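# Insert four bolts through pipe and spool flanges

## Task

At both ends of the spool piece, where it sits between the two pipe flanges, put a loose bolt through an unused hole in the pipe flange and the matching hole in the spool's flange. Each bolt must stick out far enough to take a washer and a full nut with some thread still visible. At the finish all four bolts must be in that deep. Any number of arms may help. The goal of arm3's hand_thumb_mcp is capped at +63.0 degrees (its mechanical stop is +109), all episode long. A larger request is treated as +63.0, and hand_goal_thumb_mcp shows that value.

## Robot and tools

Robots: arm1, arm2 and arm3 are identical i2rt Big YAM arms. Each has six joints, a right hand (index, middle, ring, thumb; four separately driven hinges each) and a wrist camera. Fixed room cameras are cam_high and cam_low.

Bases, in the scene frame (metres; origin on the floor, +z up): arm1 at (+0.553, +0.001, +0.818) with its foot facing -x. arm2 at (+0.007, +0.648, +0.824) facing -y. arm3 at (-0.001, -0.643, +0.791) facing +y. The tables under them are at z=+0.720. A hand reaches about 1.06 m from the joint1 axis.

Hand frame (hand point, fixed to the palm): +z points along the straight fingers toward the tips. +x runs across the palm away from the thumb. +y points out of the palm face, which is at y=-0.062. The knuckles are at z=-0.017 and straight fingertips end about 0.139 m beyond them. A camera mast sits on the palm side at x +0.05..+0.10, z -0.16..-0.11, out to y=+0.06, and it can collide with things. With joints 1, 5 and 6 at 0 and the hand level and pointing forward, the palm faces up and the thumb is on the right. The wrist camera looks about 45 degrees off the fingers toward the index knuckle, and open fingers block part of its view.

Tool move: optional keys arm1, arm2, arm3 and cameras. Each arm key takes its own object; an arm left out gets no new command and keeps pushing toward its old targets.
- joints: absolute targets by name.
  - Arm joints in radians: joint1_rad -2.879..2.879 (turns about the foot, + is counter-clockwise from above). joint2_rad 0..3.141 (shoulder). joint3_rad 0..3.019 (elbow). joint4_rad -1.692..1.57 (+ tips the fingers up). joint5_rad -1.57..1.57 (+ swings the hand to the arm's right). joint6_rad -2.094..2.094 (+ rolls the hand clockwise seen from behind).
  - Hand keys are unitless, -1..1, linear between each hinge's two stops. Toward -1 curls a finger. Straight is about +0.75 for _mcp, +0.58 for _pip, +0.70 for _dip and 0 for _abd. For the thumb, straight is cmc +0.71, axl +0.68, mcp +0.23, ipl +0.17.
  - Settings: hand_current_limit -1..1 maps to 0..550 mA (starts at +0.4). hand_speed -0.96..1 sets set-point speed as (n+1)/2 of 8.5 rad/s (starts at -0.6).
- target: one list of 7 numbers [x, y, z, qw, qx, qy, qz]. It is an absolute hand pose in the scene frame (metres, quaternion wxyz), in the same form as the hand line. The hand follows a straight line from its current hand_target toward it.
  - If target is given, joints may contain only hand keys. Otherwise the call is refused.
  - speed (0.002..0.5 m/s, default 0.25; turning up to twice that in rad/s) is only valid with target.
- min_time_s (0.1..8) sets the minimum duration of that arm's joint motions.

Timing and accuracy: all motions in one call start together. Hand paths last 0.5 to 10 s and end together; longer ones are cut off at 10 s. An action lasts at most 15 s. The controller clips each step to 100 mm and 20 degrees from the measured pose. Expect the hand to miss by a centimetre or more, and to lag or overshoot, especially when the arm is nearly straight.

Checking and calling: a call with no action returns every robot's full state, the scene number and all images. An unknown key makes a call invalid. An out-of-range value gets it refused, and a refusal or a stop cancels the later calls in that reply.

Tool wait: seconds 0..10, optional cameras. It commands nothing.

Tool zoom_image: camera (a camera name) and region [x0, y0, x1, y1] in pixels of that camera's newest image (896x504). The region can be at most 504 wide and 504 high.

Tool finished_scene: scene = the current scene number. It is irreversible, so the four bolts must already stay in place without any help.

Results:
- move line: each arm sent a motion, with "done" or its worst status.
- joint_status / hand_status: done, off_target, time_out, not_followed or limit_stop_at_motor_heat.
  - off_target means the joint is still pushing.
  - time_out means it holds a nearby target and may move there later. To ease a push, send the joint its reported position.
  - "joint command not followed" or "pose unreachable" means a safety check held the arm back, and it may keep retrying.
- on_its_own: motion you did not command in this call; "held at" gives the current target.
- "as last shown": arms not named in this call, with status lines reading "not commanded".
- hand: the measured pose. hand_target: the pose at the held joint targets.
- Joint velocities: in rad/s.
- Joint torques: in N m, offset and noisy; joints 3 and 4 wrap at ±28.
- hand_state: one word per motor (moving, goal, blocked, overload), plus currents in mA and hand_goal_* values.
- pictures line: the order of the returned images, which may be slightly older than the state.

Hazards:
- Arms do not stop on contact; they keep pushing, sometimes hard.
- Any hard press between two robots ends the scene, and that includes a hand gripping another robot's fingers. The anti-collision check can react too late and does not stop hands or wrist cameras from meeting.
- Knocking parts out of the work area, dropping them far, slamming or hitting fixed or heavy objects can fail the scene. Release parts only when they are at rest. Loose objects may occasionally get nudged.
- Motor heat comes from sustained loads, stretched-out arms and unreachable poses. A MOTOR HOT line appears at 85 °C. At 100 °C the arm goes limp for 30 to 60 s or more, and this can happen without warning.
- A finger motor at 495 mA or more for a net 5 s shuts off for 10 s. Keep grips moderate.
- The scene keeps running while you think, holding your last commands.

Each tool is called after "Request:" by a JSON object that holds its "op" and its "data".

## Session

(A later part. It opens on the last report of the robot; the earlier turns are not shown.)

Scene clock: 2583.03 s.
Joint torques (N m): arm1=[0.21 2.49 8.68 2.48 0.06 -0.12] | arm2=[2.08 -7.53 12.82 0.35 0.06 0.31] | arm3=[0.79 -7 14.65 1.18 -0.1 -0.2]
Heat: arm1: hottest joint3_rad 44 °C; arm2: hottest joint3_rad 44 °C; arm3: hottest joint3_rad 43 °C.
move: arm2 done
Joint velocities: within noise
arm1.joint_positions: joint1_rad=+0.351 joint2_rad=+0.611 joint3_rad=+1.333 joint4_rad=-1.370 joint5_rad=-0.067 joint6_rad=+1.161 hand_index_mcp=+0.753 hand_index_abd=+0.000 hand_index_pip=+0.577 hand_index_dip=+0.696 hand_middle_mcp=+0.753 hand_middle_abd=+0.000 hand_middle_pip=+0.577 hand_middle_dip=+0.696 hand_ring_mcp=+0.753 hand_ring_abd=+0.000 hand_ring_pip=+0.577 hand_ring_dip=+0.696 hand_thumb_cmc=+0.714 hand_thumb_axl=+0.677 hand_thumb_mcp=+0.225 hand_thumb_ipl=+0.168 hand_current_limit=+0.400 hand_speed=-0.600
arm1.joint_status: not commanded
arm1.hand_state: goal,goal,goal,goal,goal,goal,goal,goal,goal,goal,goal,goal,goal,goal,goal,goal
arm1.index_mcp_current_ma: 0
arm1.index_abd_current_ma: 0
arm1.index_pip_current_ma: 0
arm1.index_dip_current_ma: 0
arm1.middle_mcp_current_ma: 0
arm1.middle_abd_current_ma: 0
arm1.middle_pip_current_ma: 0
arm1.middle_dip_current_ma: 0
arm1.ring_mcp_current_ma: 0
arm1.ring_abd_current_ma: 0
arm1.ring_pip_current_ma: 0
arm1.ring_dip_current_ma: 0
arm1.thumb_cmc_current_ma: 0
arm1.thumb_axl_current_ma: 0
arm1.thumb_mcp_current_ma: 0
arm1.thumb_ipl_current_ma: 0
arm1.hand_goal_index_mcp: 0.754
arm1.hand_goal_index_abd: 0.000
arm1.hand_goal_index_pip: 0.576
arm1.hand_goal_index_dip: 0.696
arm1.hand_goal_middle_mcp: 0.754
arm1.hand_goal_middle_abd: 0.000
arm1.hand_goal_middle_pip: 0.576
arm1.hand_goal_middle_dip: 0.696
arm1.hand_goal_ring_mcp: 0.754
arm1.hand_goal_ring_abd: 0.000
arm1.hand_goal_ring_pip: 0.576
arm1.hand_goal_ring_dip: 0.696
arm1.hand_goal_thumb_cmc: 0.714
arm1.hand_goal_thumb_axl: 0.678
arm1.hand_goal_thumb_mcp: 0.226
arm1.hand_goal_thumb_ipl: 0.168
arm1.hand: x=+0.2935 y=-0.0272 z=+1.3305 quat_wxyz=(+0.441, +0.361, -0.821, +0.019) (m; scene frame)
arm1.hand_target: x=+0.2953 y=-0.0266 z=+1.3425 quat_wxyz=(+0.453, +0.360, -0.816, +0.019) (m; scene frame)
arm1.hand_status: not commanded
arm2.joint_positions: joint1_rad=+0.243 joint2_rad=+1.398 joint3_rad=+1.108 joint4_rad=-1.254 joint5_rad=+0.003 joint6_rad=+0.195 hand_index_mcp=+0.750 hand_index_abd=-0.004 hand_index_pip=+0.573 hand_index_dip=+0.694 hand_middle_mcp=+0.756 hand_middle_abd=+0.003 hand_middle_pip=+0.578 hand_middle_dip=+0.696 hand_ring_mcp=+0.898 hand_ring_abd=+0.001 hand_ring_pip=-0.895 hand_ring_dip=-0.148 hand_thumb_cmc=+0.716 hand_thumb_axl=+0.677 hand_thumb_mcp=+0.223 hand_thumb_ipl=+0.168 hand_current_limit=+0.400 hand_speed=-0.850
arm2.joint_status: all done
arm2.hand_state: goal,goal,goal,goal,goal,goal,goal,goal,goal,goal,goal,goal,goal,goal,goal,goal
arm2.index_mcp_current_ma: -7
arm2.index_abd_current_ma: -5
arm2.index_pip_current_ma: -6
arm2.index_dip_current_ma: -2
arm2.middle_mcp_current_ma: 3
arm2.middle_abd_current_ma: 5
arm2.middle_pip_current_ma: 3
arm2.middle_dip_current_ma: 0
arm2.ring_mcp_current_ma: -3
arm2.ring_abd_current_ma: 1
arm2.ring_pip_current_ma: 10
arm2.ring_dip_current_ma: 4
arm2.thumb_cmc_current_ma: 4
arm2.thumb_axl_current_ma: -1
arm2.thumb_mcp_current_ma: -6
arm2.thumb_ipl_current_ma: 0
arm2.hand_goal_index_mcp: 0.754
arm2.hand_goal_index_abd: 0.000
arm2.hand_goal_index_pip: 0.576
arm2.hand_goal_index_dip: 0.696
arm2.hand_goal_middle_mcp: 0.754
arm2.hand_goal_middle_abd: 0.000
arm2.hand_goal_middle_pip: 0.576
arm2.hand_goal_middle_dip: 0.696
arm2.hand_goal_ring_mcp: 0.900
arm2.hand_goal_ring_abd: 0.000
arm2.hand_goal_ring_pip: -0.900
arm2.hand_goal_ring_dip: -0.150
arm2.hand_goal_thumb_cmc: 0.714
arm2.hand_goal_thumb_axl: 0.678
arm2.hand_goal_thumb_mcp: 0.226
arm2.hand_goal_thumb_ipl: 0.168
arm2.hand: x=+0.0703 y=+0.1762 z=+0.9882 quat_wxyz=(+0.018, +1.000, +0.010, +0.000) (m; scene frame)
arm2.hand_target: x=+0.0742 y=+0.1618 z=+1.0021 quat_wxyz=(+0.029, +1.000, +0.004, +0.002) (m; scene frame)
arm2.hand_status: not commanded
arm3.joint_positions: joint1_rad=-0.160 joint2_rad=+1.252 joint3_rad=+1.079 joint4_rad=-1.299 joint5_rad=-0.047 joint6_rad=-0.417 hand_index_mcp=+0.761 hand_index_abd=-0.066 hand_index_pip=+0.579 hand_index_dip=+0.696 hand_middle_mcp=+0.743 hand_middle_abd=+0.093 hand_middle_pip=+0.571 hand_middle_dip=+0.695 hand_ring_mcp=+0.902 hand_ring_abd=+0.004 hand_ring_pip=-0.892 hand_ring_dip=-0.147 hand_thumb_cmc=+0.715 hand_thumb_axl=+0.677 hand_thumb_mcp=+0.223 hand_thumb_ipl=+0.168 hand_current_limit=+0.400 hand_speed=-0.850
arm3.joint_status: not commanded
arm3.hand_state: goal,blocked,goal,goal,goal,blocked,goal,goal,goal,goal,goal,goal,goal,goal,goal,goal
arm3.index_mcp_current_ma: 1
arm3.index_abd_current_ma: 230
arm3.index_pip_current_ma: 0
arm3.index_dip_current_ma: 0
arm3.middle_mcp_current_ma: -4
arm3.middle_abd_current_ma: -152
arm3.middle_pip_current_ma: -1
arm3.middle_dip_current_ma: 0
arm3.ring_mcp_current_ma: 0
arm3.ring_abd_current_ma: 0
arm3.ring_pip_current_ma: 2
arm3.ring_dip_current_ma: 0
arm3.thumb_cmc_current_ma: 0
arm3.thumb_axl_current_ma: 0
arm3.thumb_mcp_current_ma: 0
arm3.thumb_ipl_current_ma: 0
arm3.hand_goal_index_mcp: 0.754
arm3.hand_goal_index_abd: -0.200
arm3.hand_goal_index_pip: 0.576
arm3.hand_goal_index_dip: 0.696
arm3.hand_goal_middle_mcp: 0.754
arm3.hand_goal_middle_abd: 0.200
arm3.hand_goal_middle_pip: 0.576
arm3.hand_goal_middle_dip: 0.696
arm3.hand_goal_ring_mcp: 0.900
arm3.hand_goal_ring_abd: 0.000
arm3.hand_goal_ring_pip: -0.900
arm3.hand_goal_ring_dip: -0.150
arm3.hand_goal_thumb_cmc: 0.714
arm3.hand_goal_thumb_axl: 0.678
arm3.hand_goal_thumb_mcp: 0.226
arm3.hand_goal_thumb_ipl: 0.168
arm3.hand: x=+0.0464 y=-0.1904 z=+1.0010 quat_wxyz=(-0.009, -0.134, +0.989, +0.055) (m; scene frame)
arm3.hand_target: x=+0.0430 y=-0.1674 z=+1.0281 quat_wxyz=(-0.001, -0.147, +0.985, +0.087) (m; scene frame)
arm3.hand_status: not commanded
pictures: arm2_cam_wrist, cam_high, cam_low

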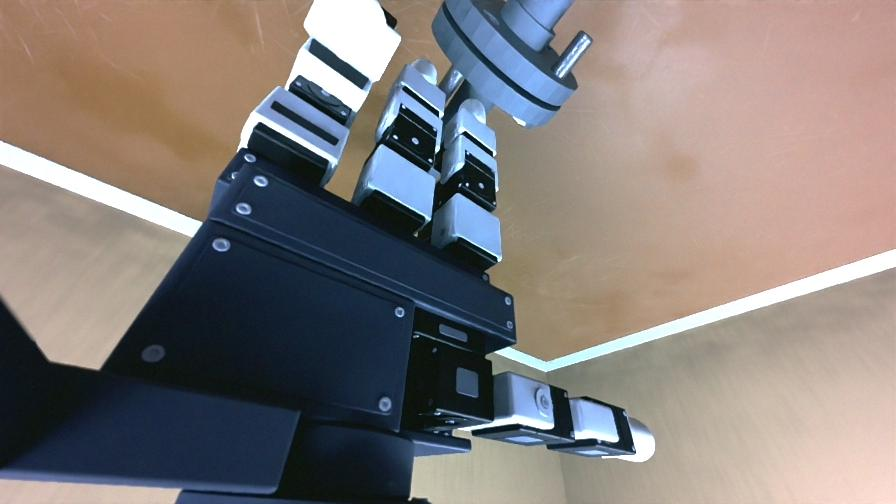

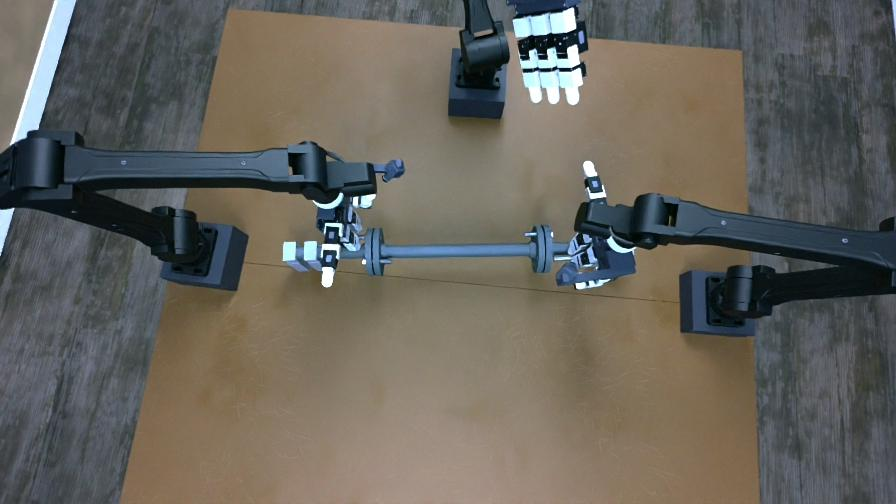

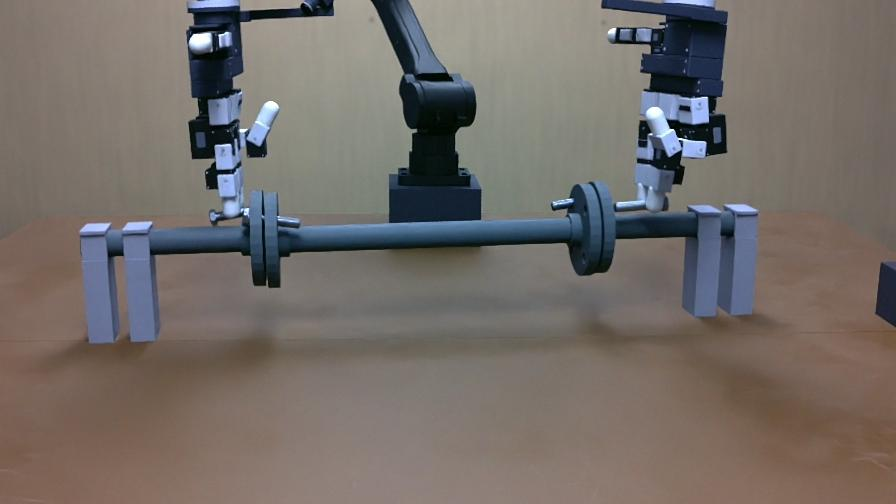

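Request:
{"op": "move", "data": {"arm2": {"joints":{"joint2_rad":1.4265},"min_time_s":2}, "cameras": []}}

Request:
{"op": "move", "data": {"arm2": {"joints":{"hand_index_abd":-0.2,"hand_middle_abd":0.2}}, "cameras": ["cam_high","cam_low","arm2_cam_wrist"]}}

Request:
{"op": "zoom_image", "data": {"camera": "arm2_cam_wrist", "region": [390, 0, 590, 130]}}

Request:
{"op": "zoom_image", "data": {"camera": "cam_low", "region": [205, 180, 285, 240]}}

Request:
{"op": "zoom_image", "data": {"camera": "cam_high", "region": [345, 225, 385, 255]}}

Scene clock: 2599.10 s.
Joint torques (N m): arm1=[0.15 2.43 8.68 2.48 0.06 -0.13] | arm2=[2.08 -7.59 12.77 0.34 0.07 0.31] | arm3=[0.91 -7 14.65 1.18 -0.1 -0.2]
Heat: arm1: hottest joint3_rad 44 °C; arm2: hottest joint3_rad 44 °C; arm3: hottest joint3_rad 43 °C.
move: arm2 done
Joint velocities: within noise
arm1, arm3: as last shown
arm2.joint_positions: joint1_rad=+0.243 joint2_rad=+1.409 joint3_rad=+1.108 joint4_rad=-1.254 joint5_rad=+0.003 joint6_rad=+0.195 hand_index_mcp=+0.750 hand_index_abd=-0.004 hand_index_pip=+0.573 hand_index_dip=+0.694 hand_middle_mcp=+0.755 hand_middle_abd=+0.003 hand_middle_pip=+0.578 hand_middle_dip=+0.696 hand_ring_mcp=+0.898 hand_ring_abd=+0.001 hand_ring_pip=-0.895 hand_ring_dip=-0.148 hand_thumb_cmc=+0.716 hand_thumb_axl=+0.677 hand_thumb_mcp=+0.223 hand_thumb_ipl=+0.168 hand_current_limit=+0.400 hand_speed=-0.850
arm2.joint_status: all done
arm2.hand_state: goal,goal,goal,goal,goal,goal,goal,goal,goal,goal,goal,goal,goal,goal,goal,goal
arm2.index_mcp_current_ma: -7
arm2.index_abd_current_ma: -5
arm2.index_pip_current_ma: -6
arm2.index_dip_current_ma: -2
arm2.middle_mcp_current_ma: 2
arm2.middle_abd_current_ma: 5
arm2.middle_pip_current_ma: 3
arm2.middle_dip_current_ma: 0
arm2.ring_mcp_current_ma: -3
arm2.ring_abd_current_ma: 1
arm2.ring_pip_current_ma: 10
arm2.ring_dip_current_ma: 4
arm2.thumb_cmc_current_ma: 4
arm2.thumb_axl_current_ma: -1
arm2.thumb_mcp_current_ma: -6
arm2.thumb_ipl_current_ma: 0
arm2.hand_goal_index_mcp: 0.754
arm2.hand_goal_index_abd: 0.000
arm2.hand_goal_index_pip: 0.576
arm2.hand_goal_index_dip: 0.696
arm2.hand_goal_middle_mcp: 0.754
arm2.hand_goal_middle_abd: 0.000
arm2.hand_goal_middle_pip: 0.576
arm2.hand_goal_middle_dip: 0.696
arm2.hand_goal_ring_mcp: 0.900
arm2.hand_goal_ring_abd: 0.000
arm2.hand_goal_ring_pip: -0.900
arm2.hand_goal_ring_dip: -0.150
arm2.hand_goal_thumb_cmc: 0.714
arm2.hand_goal_thumb_axl: 0.678
arm2.hand_goal_thumb_mcp: 0.226
arm2.hand_goal_thumb_ipl: 0.168
arm2.hand: x=+0.0704 y=+0.1758 z=+0.9828 quat_wxyz=(+0.012, +1.000, +0.010, -0.001) (m; scene frame)
arm2.hand_target: x=+0.0743 y=+0.1613 z=+0.9965 quat_wxyz=(+0.023, +1.000, +0.004, +0.000) (m; scene frame)
arm2.hand_status: not commanded
pictures: none
No camera images: "cameras" was empty.

Scene clock: 2599.77 s.
Joint torques (N m): arm1=[0.09 2.49 8.66 2.48 0.06 -0.12] | arm2=[2.08 -7.65 12.7 0.36 0.06 0.31] | arm3=[0.85 -7 14.67 1.16 -0.1 -0.2]
Heat: arm1: hottest joint3_rad 44 °C; arm2: hottest joint3_rad 44 °C; arm3: hottest joint3_rad 43 °C.
move: arm2 off_target
Joint velocities: within noise
arm1, arm3: as last shown
arm2.joint_positions: joint1_rad=+0.243 joint2_rad=+1.410 joint3_rad=+1.109 joint4_rad=-1.254 joint5_rad=+0.003 joint6_rad=+0.195 hand_index_mcp=+0.750 hand_index_abd=-0.082 hand_index_pip=+0.573 hand_index_dip=+0.694 hand_middle_mcp=+0.756 hand_middle_abd=+0.077 hand_middle_pip=+0.578 hand_middle_dip=+0.696 hand_ring_mcp=+0.898 hand_ring_abd=+0.001 hand_ring_pip=-0.895 hand_ring_dip=-0.148 hand_thumb_cmc=+0.716 hand_thumb_axl=+0.677 hand_thumb_mcp=+0.223 hand_thumb_ipl=+0.168 hand_current_limit=+0.400 hand_speed=-0.850
arm2.joint_status: hand_index_abd off_target (ended at -0.082, target -0.200); hand_middle_abd off_target (ended at +0.077, target +0.200)
arm2.hand_state: goal,blocked,goal,goal,goal,blocked,goal,goal,goal,goal,goal,goal,goal,goal,goal,goal
arm2.index_mcp_current_ma: -7
arm2.index_abd_current_ma: 385
arm2.index_pip_current_ma: -6
arm2.index_dip_current_ma: -2
arm2.middle_mcp_current_ma: 3
arm2.middle_abd_current_ma: -385
arm2.middle_pip_current_ma: 3
arm2.middle_dip_current_ma: 0
arm2.ring_mcp_current_ma: -3
arm2.ring_abd_current_ma: 1
arm2.ring_pip_current_ma: 10
arm2.ring_dip_current_ma: 4
arm2.thumb_cmc_current_ma: 4
arm2.thumb_axl_current_ma: -1
arm2.thumb_mcp_current_ma: -6
arm2.thumb_ipl_current_ma: 0
arm2.hand_goal_index_mcp: 0.754
arm2.hand_goal_index_abd: -0.200
arm2.hand_goal_index_pip: 0.576
arm2.hand_goal_index_dip: 0.696
arm2.hand_goal_middle_mcp: 0.754
arm2.hand_goal_middle_abd: 0.200
arm2.hand_goal_middle_pip: 0.576
arm2.hand_goal_middle_dip: 0.696
arm2.hand_goal_ring_mcp: 0.900
arm2.hand_goal_ring_abd: 0.000
arm2.hand_goal_ring_pip: -0.900
arm2.hand_goal_ring_dip: -0.150
arm2.hand_goal_thumb_cmc: 0.714
arm2.hand_goal_thumb_axl: 0.678
arm2.hand_goal_thumb_mcp: 0.226
arm2.hand_goal_thumb_ipl: 0.168
arm2.hand: x=+0.0704 y=+0.1756 z=+0.9830 quat_wxyz=(+0.012, +1.000, +0.010, -0.001) (m; scene frame)
arm2.hand_target: x=+0.0744 y=+0.1612 z=+0.9965 quat_wxyz=(+0.023, +1.000, +0.004, +0.000) (m; scene frame)
arm2.hand_status: not commanded
pictures: arm2_cam_wrist, cam_high, cam_low

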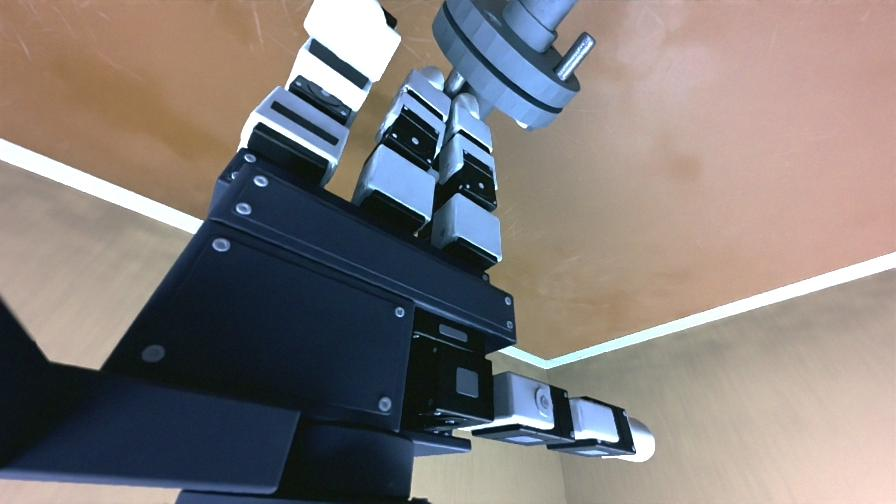

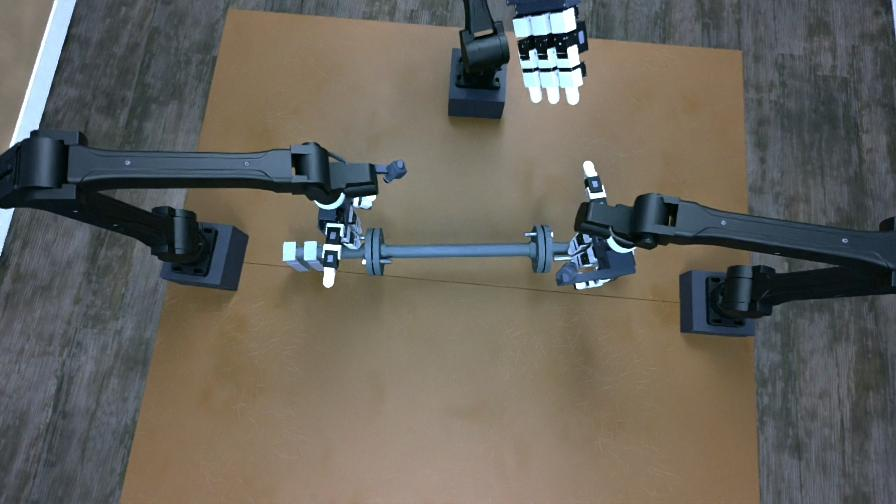

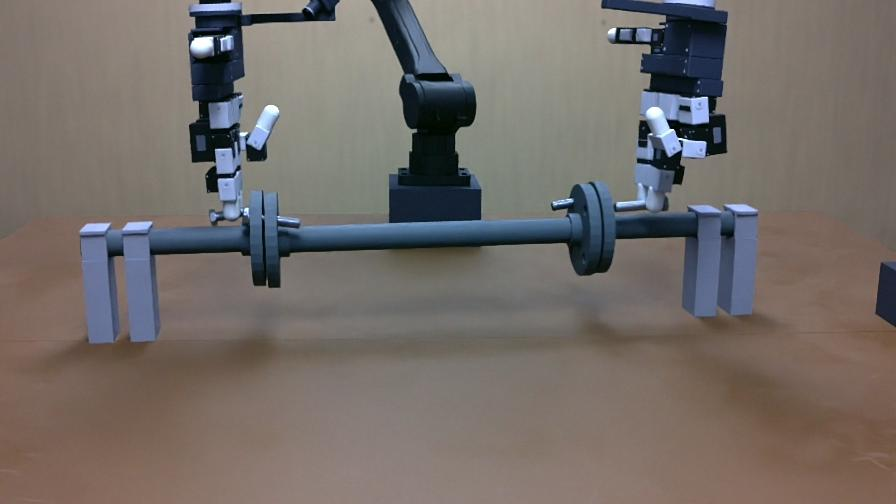

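Scaled by 2.520.

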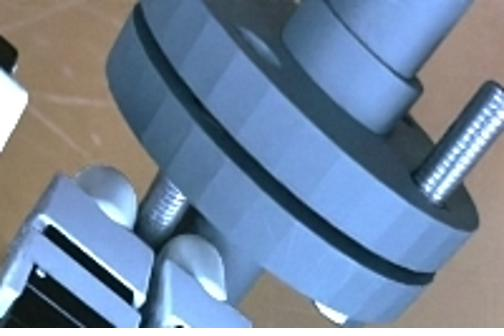

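Scaled by 6.300.

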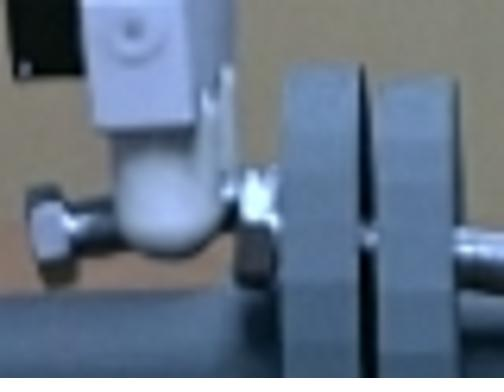

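Scaled by 12.600.

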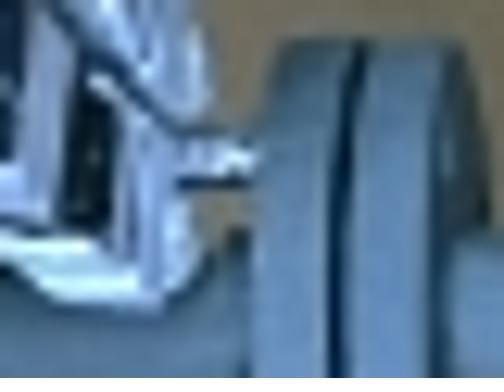

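Request:
{"op": "move", "data": {"arm2": {"joints":{"hand_index_abd":-0.03,"hand_middle_abd":0.03}}, "cameras": []}}

Request:
{"op": "move", "data": {"arm2": {"joints":{"joint2_rad":1.4365},"min_time_s":2}, "cameras": []}}

Request:
{"op": "move", "data": {"arm2": {"joints":{"hand_index_abd":-0.2,"hand_middle_abd":0.2}}, "cameras": ["cam_high","cam_low","arm2_cam_wrist"]}}

Request:
{"op": "zoom_image", "data": {"camera": "cam_low", "region": [205, 180, 285, 240]}}

Scene clock: 2608.57 s.
Joint torques (N m): arm1=[0.15 2.49 8.66 2.48 0.06 -0.12] | arm2=[2.08 -7.65 12.7 0.36 0.06 0.32] | arm3=[0.85 -6.95 14.65 1.16 -0.1 -0.21]
Heat: arm1: hottest joint3_rad 44 °C; arm2: hottest joint3_rad 44 °C; arm3: hottest joint3_rad 43 °C.
move: arm2 done
Joint velocities: within noise
arm1, arm3: as last shown
arm2.joint_positions: joint1_rad=+0.243 joint2_rad=+1.410 joint3_rad=+1.109 joint4_rad=-1.254 joint5_rad=+0.003 joint6_rad=+0.195 hand_index_mcp=+0.751 hand_index_abd=-0.033 hand_index_pip=+0.573 hand_index_dip=+0.694 hand_middle_mcp=+0.755 hand_middle_abd=+0.033 hand_middle_pip=+0.578 hand_middle_dip=+0.696 hand_ring_mcp=+0.898 hand_ring_abd=+0.001 hand_ring_pip=-0.895 hand_ring_dip=-0.148 hand_thumb_cmc=+0.716 hand_thumb_axl=+0.677 hand_thumb_mcp=+0.223 hand_thumb_ipl=+0.168 hand_current_limit=+0.400 hand_speed=-0.850
arm2.joint_status: all done
arm2.hand_state: goal,goal,goal,goal,goal,goal,goal,goal,goal,goal,goal,goal,goal,goal,goal,goal
arm2.index_mcp_current_ma: -7
arm2.index_abd_current_ma: -5
arm2.index_pip_current_ma: -5
arm2.index_dip_current_ma: -2
arm2.middle_mcp_current_ma: 2
arm2.middle_abd_current_ma: 4
arm2.middle_pip_current_ma: 3
arm2.middle_dip_current_ma: 0
arm2.ring_mcp_current_ma: -3
arm2.ring_abd_current_ma: 1
arm2.ring_pip_current_ma: 10
arm2.ring_dip_current_ma: 4
arm2.thumb_cmc_current_ma: 4
arm2.thumb_axl_current_ma: -1
arm2.thumb_mcp_current_ma: -6
arm2.thumb_ipl_current_ma: 0
arm2.hand_goal_index_mcp: 0.754
arm2.hand_goal_index_abd: -0.030
arm2.hand_goal_index_pip: 0.576
arm2.hand_goal_index_dip: 0.696
arm2.hand_goal_middle_mcp: 0.754
arm2.hand_goal_middle_abd: 0.030
arm2.hand_goal_middle_pip: 0.576
arm2.hand_goal_middle_dip: 0.696
arm2.hand_goal_ring_mcp: 0.900
arm2.hand_goal_ring_abd: 0.000
arm2.hand_goal_ring_pip: -0.900
arm2.hand_goal_ring_dip: -0.150
arm2.hand_goal_thumb_cmc: 0.714
arm2.hand_goal_thumb_axl: 0.678
arm2.hand_goal_thumb_mcp: 0.226
arm2.hand_goal_thumb_ipl: 0.168
arm2.hand: x=+0.0704 y=+0.1756 z=+0.9830 quat_wxyz=(+0.012, +1.000, +0.010, -0.001) (m; scene frame)
arm2.hand_target: x=+0.0743 y=+0.1613 z=+0.9965 quat_wxyz=(+0.023, +1.000, +0.004, +0.000) (m; scene frame)
arm2.hand_status: not commanded
pictures: none
No camera images: "cameras" was empty.

Scene clock: 2610.83 s.
Joint torques (N m): arm1=[0.15 2.43 8.68 2.48 0.06 -0.12] | arm2=[2.08 -7.71 12.66 0.34 0.06 0.32] | arm3=[0.85 -6.95 14.65 1.16 -0.11 -0.21]
Heat: arm1: hottest joint3_rad 44 °C; arm2: hottest joint3_rad 44 °C; arm3: hottest joint3_rad 43 °C.
move: arm2 done
Joint velocities: within noise
arm1, arm3: as last shown
arm2.joint_positions: joint1_rad=+0.243 joint2_rad=+1.419 joint3_rad=+1.109 joint4_rad=-1.254 joint5_rad=+0.003 joint6_rad=+0.195 hand_index_mcp=+0.751 hand_index_abd=-0.033 hand_index_pip=+0.573 hand_index_dip=+0.694 hand_middle_mcp=+0.755 hand_middle_abd=+0.033 hand_middle_pip=+0.578 hand_middle_dip=+0.696 hand_ring_mcp=+0.898 hand_ring_abd=+0.001 hand_ring_pip=-0.895 hand_ring_dip=-0.148 hand_thumb_cmc=+0.716 hand_thumb_axl=+0.677 hand_thumb_mcp=+0.223 hand_thumb_ipl=+0.168 hand_current_limit=+0.400 hand_speed=-0.850
arm2.joint_status: all done
arm2.hand_state: goal,goal,goal,goal,goal,goal,goal,goal,goal,goal,goal,goal,goal,goal,goal,goal
arm2.index_mcp_current_ma: -7
arm2.index_abd_current_ma: -5
arm2.index_pip_current_ma: -5
arm2.index_dip_current_ma: -2
arm2.middle_mcp_current_ma: 2
arm2.middle_abd_current_ma: 4
arm2.middle_pip_current_ma: 3
arm2.middle_dip_current_ma: 0
arm2.ring_mcp_current_ma: -3
arm2.ring_abd_current_ma: 1
arm2.ring_pip_current_ma: 10
arm2.ring_dip_current_ma: 4
arm2.thumb_cmc_current_ma: 4
arm2.thumb_axl_current_ma: -1
arm2.thumb_mcp_current_ma: -6
arm2.thumb_ipl_current_ma: 0
arm2.hand_goal_index_mcp: 0.754
arm2.hand_goal_index_abd: -0.030
arm2.hand_goal_index_pip: 0.576
arm2.hand_goal_index_dip: 0.696
arm2.hand_goal_middle_mcp: 0.754
arm2.hand_goal_middle_abd: 0.030
arm2.hand_goal_middle_pip: 0.576
arm2.hand_goal_middle_dip: 0.696
arm2.hand_goal_ring_mcp: 0.900
arm2.hand_goal_ring_abd: 0.000
arm2.hand_goal_ring_pip: -0.900
arm2.hand_goal_ring_dip: -0.150
arm2.hand_goal_thumb_cmc: 0.714
arm2.hand_goal_thumb_axl: 0.678
arm2.hand_goal_thumb_mcp: 0.226
arm2.hand_goal_thumb_ipl: 0.168
arm2.hand: x=+0.0704 y=+0.1754 z=+0.9786 quat_wxyz=(+0.007, +1.000, +0.010, -0.002) (m; scene frame)
arm2.hand_target: x=+0.0744 y=+0.1609 z=+0.9918 quat_wxyz=(+0.019, +1.000, +0.004, -0.001) (m; scene frame)
arm2.hand_status: not commanded
pictures: none
No camera images: "cameras" was empty.

Scene clock: 2611.47 s.
Joint torques (N m): arm1=[0.15 2.43 8.68 2.47 0.06 -0.12] | arm2=[2.08 -7.65 12.64 0.34 0.06 0.32] | arm3=[0.85 -6.95 14.65 1.17 -0.1 -0.21]
Heat: arm1: hottest joint3_rad 44 °C; arm2: hottest joint3_rad 44 °C; arm3: hottest joint3_rad 43 °C.
move: arm2 off_target
Joint velocities: within noise
arm1, arm3: as last shown
arm2.joint_positions: joint1_rad=+0.243 joint2_rad=+1.419 joint3_rad=+1.109 joint4_rad=-1.254 joint5_rad=+0.003 joint6_rad=+0.195 hand_index_mcp=+0.751 hand_index_abd=-0.078 hand_index_pip=+0.573 hand_index_dip=+0.694 hand_middle_mcp=+0.755 hand_middle_abd=+0.071 hand_middle_pip=+0.578 hand_middle_dip=+0.696 hand_ring_mcp=+0.898 hand_ring_abd=+0.001 hand_ring_pip=-0.895 hand_ring_dip=-0.148 hand_thumb_cmc=+0.716 hand_thumb_axl=+0.677 hand_thumb_mcp=+0.223 hand_thumb_ipl=+0.168 hand_current_limit=+0.400 hand_speed=-0.850
arm2.joint_status: hand_index_abd off_target (ended at -0.078, target -0.200); hand_middle_abd off_target (ended at +0.071, target +0.200)
arm2.hand_state: goal,blocked,goal,goal,goal,blocked,goal,goal,goal,goal,goal,goal,goal,goal,goal,goal
arm2.index_mcp_current_ma: -7
arm2.index_abd_current_ma: 385
arm2.index_pip_current_ma: -5
arm2.index_dip_current_ma: -2
arm2.middle_mcp_current_ma: 2
arm2.middle_abd_current_ma: -385
arm2.middle_pip_current_ma: 3
arm2.middle_dip_current_ma: 0
arm2.ring_mcp_current_ma: -3
arm2.ring_abd_current_ma: 1
arm2.ring_pip_current_ma: 10
arm2.ring_dip_current_ma: 4
arm2.thumb_cmc_current_ma: 4
arm2.thumb_axl_current_ma: -1
arm2.thumb_mcp_current_ma: -6
arm2.thumb_ipl_current_ma: 0
arm2.hand_goal_index_mcp: 0.754
arm2.hand_goal_index_abd: -0.200
arm2.hand_goal_index_pip: 0.576
arm2.hand_goal_index_dip: 0.696
arm2.hand_goal_middle_mcp: 0.754
arm2.hand_goal_middle_abd: 0.200
arm2.hand_goal_middle_pip: 0.576
arm2.hand_goal_middle_dip: 0.696
arm2.hand_goal_ring_mcp: 0.900
arm2.hand_goal_ring_abd: 0.000
arm2.hand_goal_ring_pip: -0.900
arm2.hand_goal_ring_dip: -0.150
arm2.hand_goal_thumb_cmc: 0.714
arm2.hand_goal_thumb_axl: 0.678
arm2.hand_goal_thumb_mcp: 0.226
arm2.hand_goal_thumb_ipl: 0.168
arm2.hand: x=+0.0704 y=+0.1754 z=+0.9786 quat_wxyz=(+0.007, +1.000, +0.010, -0.002) (m; scene frame)
arm2.hand_target: x=+0.0744 y=+0.1609 z=+0.9918 quat_wxyz=(+0.019, +1.000, +0.004, -0.001) (m; scene frame)
arm2.hand_status: not commanded
pictures: arm2_cam_wrist, cam_high, cam_low

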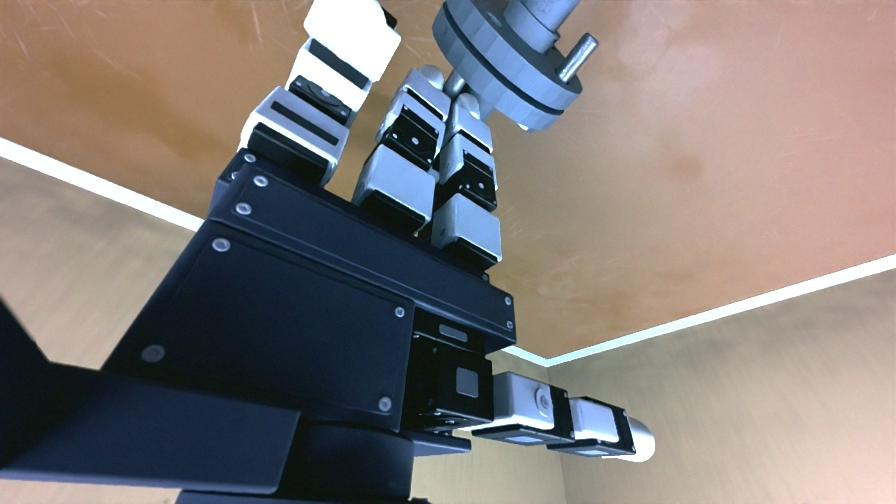

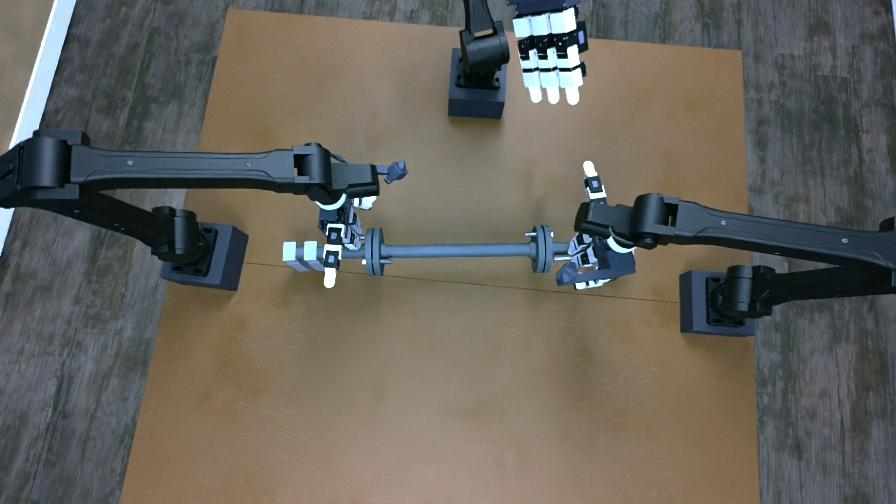

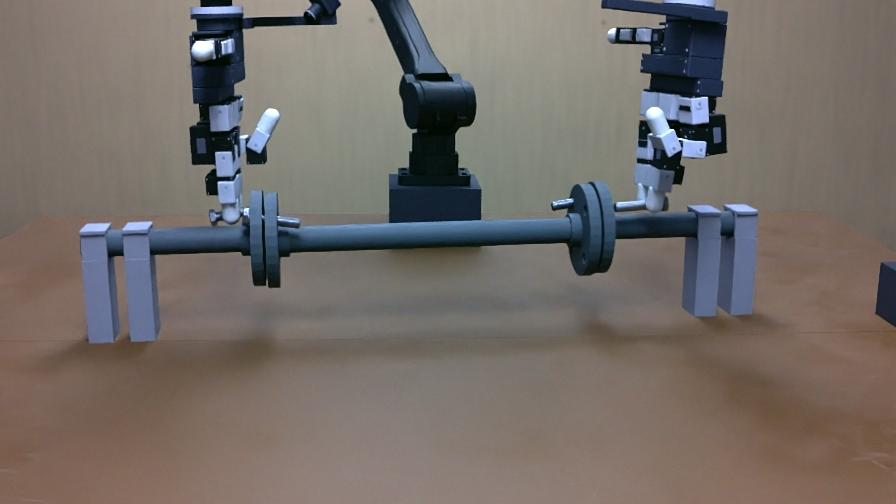

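Scaled by 6.300.

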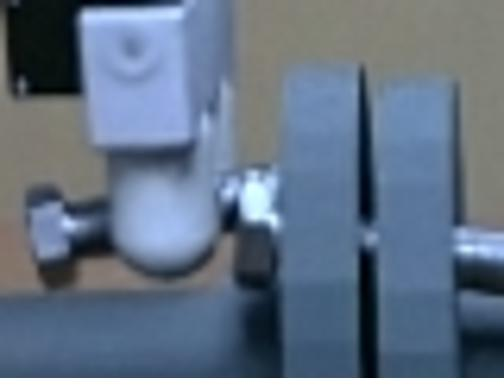

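Request:
{"op": "move", "data": {"arm2": {"joints":{"joint3_rad":1.169,"joint4_rad":-1.2725},"min_time_s":3}, "cameras": ["cam_high","cam_low","arm2_cam_wrist"]}}

Request:
{"op": "zoom_image", "data": {"camera": "cam_low", "region": [205, 180, 285, 240]}}

Request:
{"op": "zoom_image", "data": {"camera": "arm2_cam_wrist", "region": [420, 40, 520, 115]}}

Scene clock: 2627.43 s.
Joint torques (N m): arm1=[0.21 2.49 8.69 2.48 0.06 -0.13] | arm2=[2.08 -7.94 12.85 0.32 0.06 0.32] | arm3=[0.85 -6.95 14.65 1.16 -0.11 -0.2]
Heat: arm1: hottest joint3_rad 44 °C; arm2: hottest joint3_rad 45 °C; arm3: hottest joint3_rad 43 °C.
move: arm2 done
Joint velocities: within noise
arm1, arm3: as last shown
arm2.joint_positions: joint1_rad=+0.243 joint2_rad=+1.422 joint3_rad=+1.119 joint4_rad=-1.264 joint5_rad=+0.003 joint6_rad=+0.195 hand_index_mcp=+0.752 hand_index_abd=-0.078 hand_index_pip=+0.574 hand_index_dip=+0.694 hand_middle_mcp=+0.755 hand_middle_abd=+0.071 hand_middle_pip=+0.578 hand_middle_dip=+0.696 hand_ring_mcp=+0.898 hand_ring_abd=+0.001 hand_ring_pip=-0.895 hand_ring_dip=-0.148 hand_thumb_cmc=+0.716 hand_thumb_axl=+0.677 hand_thumb_mcp=+0.223 hand_thumb_ipl=+0.168 hand_current_limit=+0.400 hand_speed=-0.850
arm2.joint_status: all done
arm2.hand_state: goal,blocked,goal,goal,goal,blocked,goal,goal,goal,goal,goal,goal,goal,goal,goal,goal
arm2.index_mcp_current_ma: -4
arm2.index_abd_current_ma: 385
arm2.index_pip_current_ma: -4
arm2.index_dip_current_ma: -2
arm2.middle_mcp_current_ma: 2
arm2.middle_abd_current_ma: -385
arm2.middle_pip_current_ma: 3
arm2.middle_dip_current_ma: 0
arm2.ring_mcp_current_ma: -3
arm2.ring_abd_current_ma: 1
arm2.ring_pip_current_ma: 10
arm2.ring_dip_current_ma: 4
arm2.thumb_cmc_current_ma: 4
arm2.thumb_axl_current_ma: -1
arm2.thumb_mcp_current_ma: -6
arm2.thumb_ipl_current_ma: 0
arm2.hand_goal_index_mcp: 0.754
arm2.hand_goal_index_abd: -0.200
arm2.hand_goal_index_pip: 0.576
arm2.hand_goal_index_dip: 0.696
arm2.hand_goal_middle_mcp: 0.754
arm2.hand_goal_middle_abd: 0.200
arm2.hand_goal_middle_pip: 0.576
arm2.hand_goal_middle_dip: 0.696
arm2.hand_goal_ring_mcp: 0.900
arm2.hand_goal_ring_abd: 0.000
arm2.hand_goal_ring_pip: -0.900
arm2.hand_goal_ring_dip: -0.150
arm2.hand_goal_thumb_cmc: 0.714
arm2.hand_goal_thumb_axl: 0.678
arm2.hand_goal_thumb_mcp: 0.226
arm2.hand_goal_thumb_ipl: 0.168
arm2.hand: x=+0.0707 y=+0.1742 z=+0.9812 quat_wxyz=(+0.006, +1.000, +0.010, -0.002) (m; scene frame)
arm2.hand_target: x=+0.0748 y=+0.1592 z=+0.9966 quat_wxyz=(+0.020, +1.000, +0.004, +0.000) (m; scene frame)
arm2.hand_status: not commanded
pictures: arm2_cam_wrist, cam_high, cam_low

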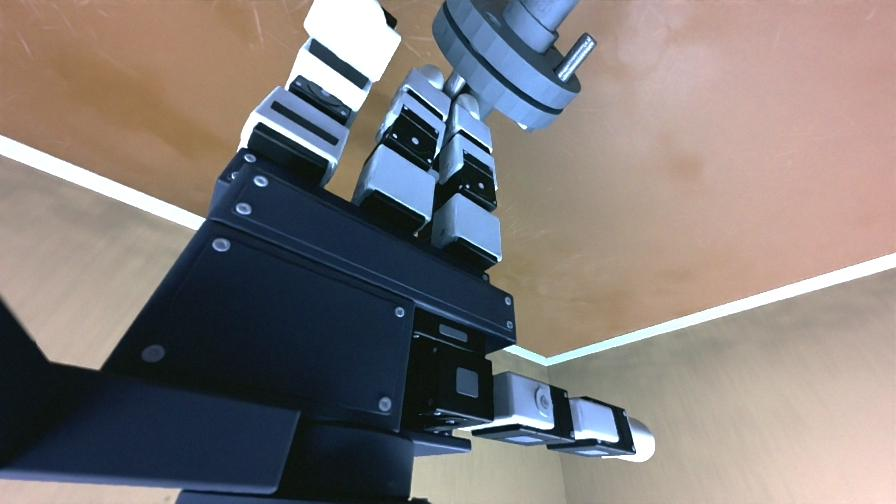

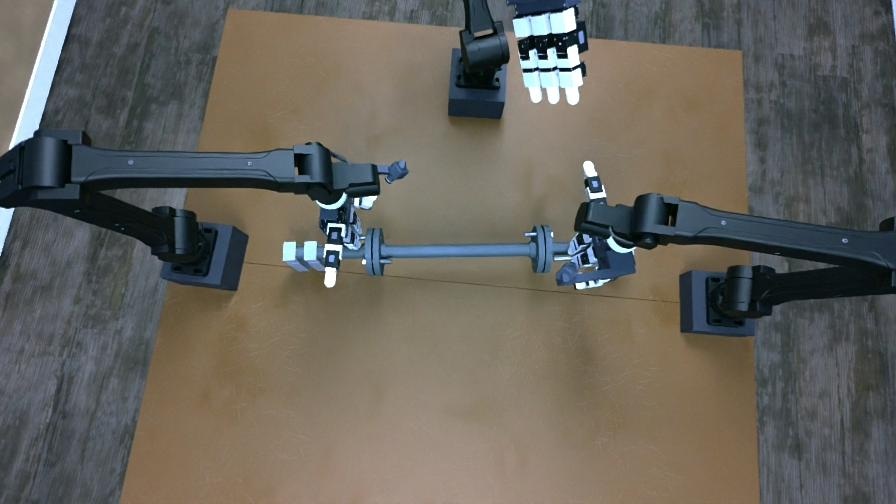

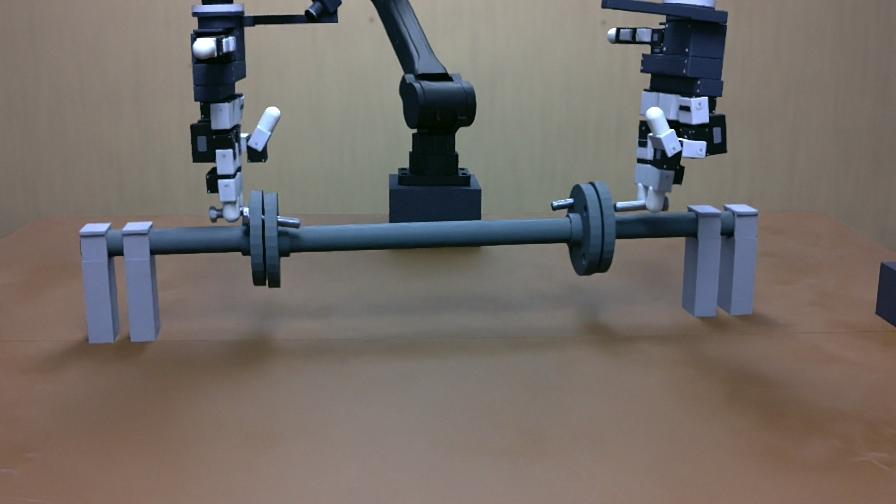

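Scaled by 6.300.

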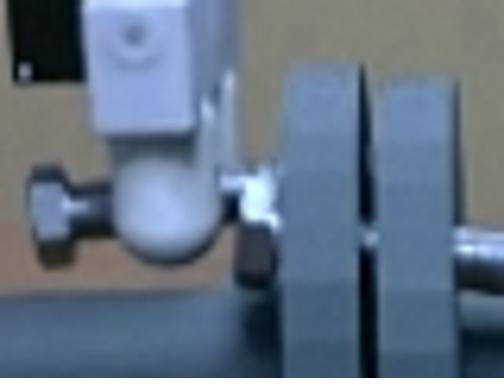

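Scaled by 5.040.

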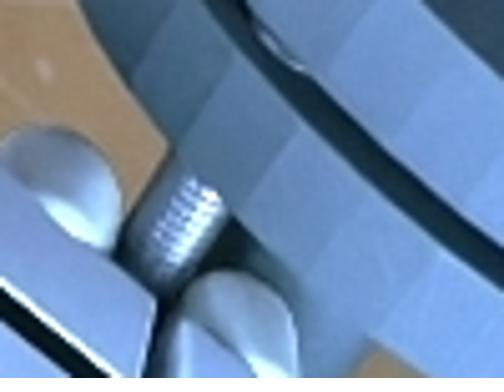

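Request:
{"op": "zoom_image", "data": {"camera": "arm2_cam_wrist", "region": [450, 30, 506, 72]}}

Request:
{"op": "zoom_image", "data": {"camera": "cam_high", "region": [345, 225, 385, 255]}}

Scaled by 9.000.

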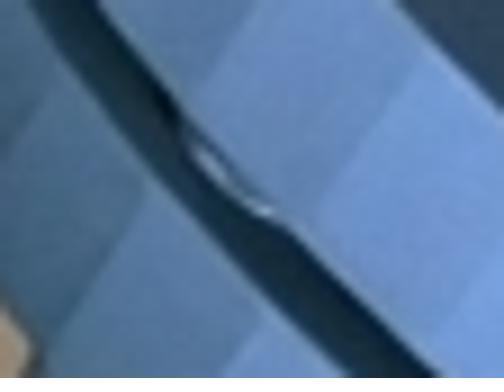

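Scaled by 12.600.

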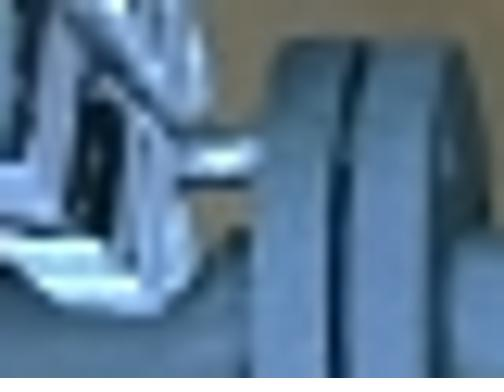

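Request:
{"op": "move", "data": {"arm2": {"joints":{"joint3_rad":1.180,"joint4_rad":-1.2835},"min_time_s":3}, "cameras": ["cam_high","cam_low","arm2_cam_wrist"]}}

Request:
{"op": "zoom_image", "data": {"camera": "cam_low", "region": [205, 180, 285, 240]}}

Request:
{"op": "zoom_image", "data": {"camera": "arm2_cam_wrist", "region": [450, 30, 506, 72]}}

Scene clock: 2643.77 s.
Joint torques (N m): arm1=[0.15 2.49 8.69 2.48 0.06 -0.12] | arm2=[2.08 -7.94 12.92 0.34 0.06 0.32] | arm3=[0.85 -6.95 14.67 1.16 -0.1 -0.21]
Heat: arm1: hottest joint3_rad 44 °C; arm2: hottest joint3_rad 45 °C; arm3: hottest joint3_rad 43 °C.
move: arm2 done
Joint velocities: within noise
arm1, arm3: as last shown
arm2.joint_positions: joint1_rad=+0.243 joint2_rad=+1.422 joint3_rad=+1.129 joint4_rad=-1.275 joint5_rad=+0.003 joint6_rad=+0.195 hand_index_mcp=+0.752 hand_index_abd=-0.078 hand_index_pip=+0.574 hand_index_dip=+0.694 hand_middle_mcp=+0.755 hand_middle_abd=+0.072 hand_middle_pip=+0.578 hand_middle_dip=+0.696 hand_ring_mcp=+0.898 hand_ring_abd=+0.001 hand_ring_pip=-0.895 hand_ring_dip=-0.148 hand_thumb_cmc=+0.716 hand_thumb_axl=+0.677 hand_thumb_mcp=+0.223 hand_thumb_ipl=+0.168 hand_current_limit=+0.400 hand_speed=-0.850
arm2.joint_status: all done
arm2.hand_state: goal,blocked,goal,goal,goal,blocked,goal,goal,goal,goal,goal,goal,goal,goal,goal,goal
arm2.index_mcp_current_ma: -4
arm2.index_abd_current_ma: 385
arm2.index_pip_current_ma: -4
arm2.index_dip_current_ma: -2
arm2.middle_mcp_current_ma: 2
arm2.middle_abd_current_ma: -385
arm2.middle_pip_current_ma: 3
arm2.middle_dip_current_ma: 0
arm2.ring_mcp_current_ma: -3
arm2.ring_abd_current_ma: 1
arm2.ring_pip_current_ma: 10
arm2.ring_dip_current_ma: 4
arm2.thumb_cmc_current_ma: 4
arm2.thumb_axl_current_ma: -1
arm2.thumb_mcp_current_ma: -6
arm2.thumb_ipl_current_ma: 0
arm2.hand_goal_index_mcp: 0.754
arm2.hand_goal_index_abd: -0.200
arm2.hand_goal_index_pip: 0.576
arm2.hand_goal_index_dip: 0.696
arm2.hand_goal_middle_mcp: 0.754
arm2.hand_goal_middle_abd: 0.200
arm2.hand_goal_middle_pip: 0.576
arm2.hand_goal_middle_dip: 0.696
arm2.hand_goal_ring_mcp: 0.900
arm2.hand_goal_ring_abd: 0.000
arm2.hand_goal_ring_pip: -0.900
arm2.hand_goal_ring_dip: -0.150
arm2.hand_goal_thumb_cmc: 0.714
arm2.hand_goal_thumb_axl: 0.678
arm2.hand_goal_thumb_mcp: 0.226
arm2.hand_goal_thumb_ipl: 0.168
arm2.hand: x=+0.0709 y=+0.1734 z=+0.9846 quat_wxyz=(+0.005, +1.000, +0.010, -0.003) (m; scene frame)
arm2.hand_target: x=+0.0750 y=+0.1582 z=+1.0004 quat_wxyz=(+0.019, +1.000, +0.004, +0.000) (m; scene frame)
arm2.hand_status: not commanded
pictures: arm2_cam_wrist, cam_high, cam_low

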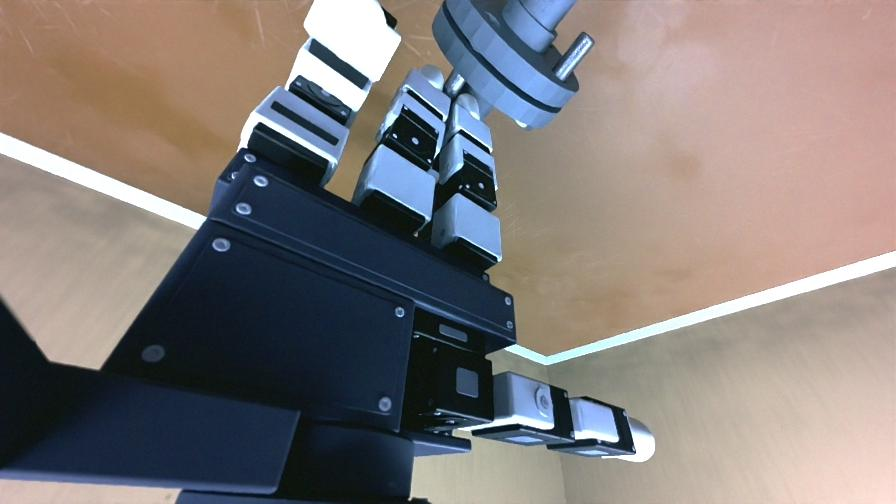

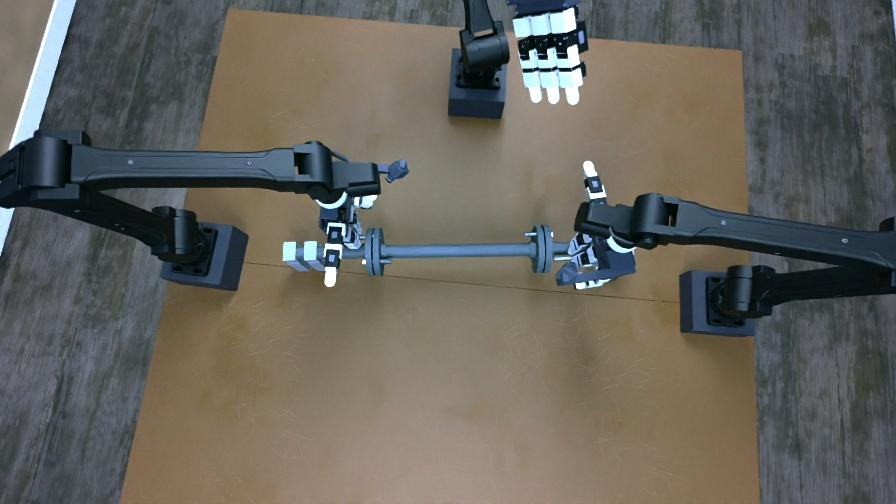

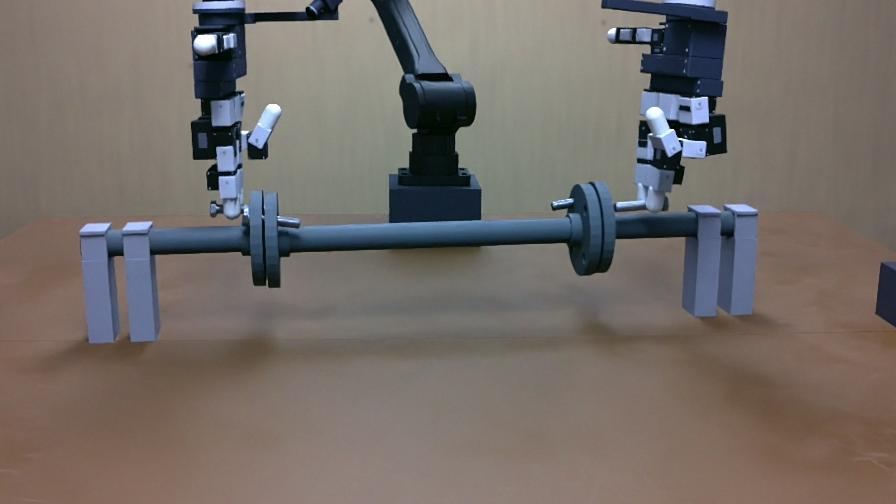

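Scaled by 6.300.

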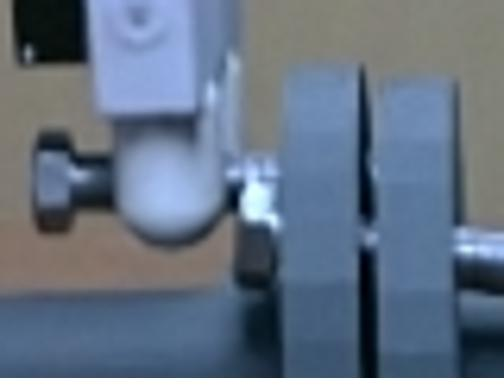

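Scaled by 9.000.

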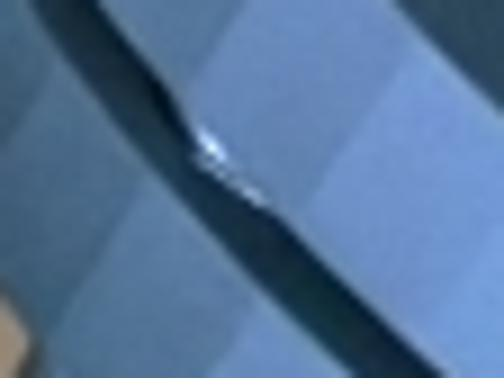

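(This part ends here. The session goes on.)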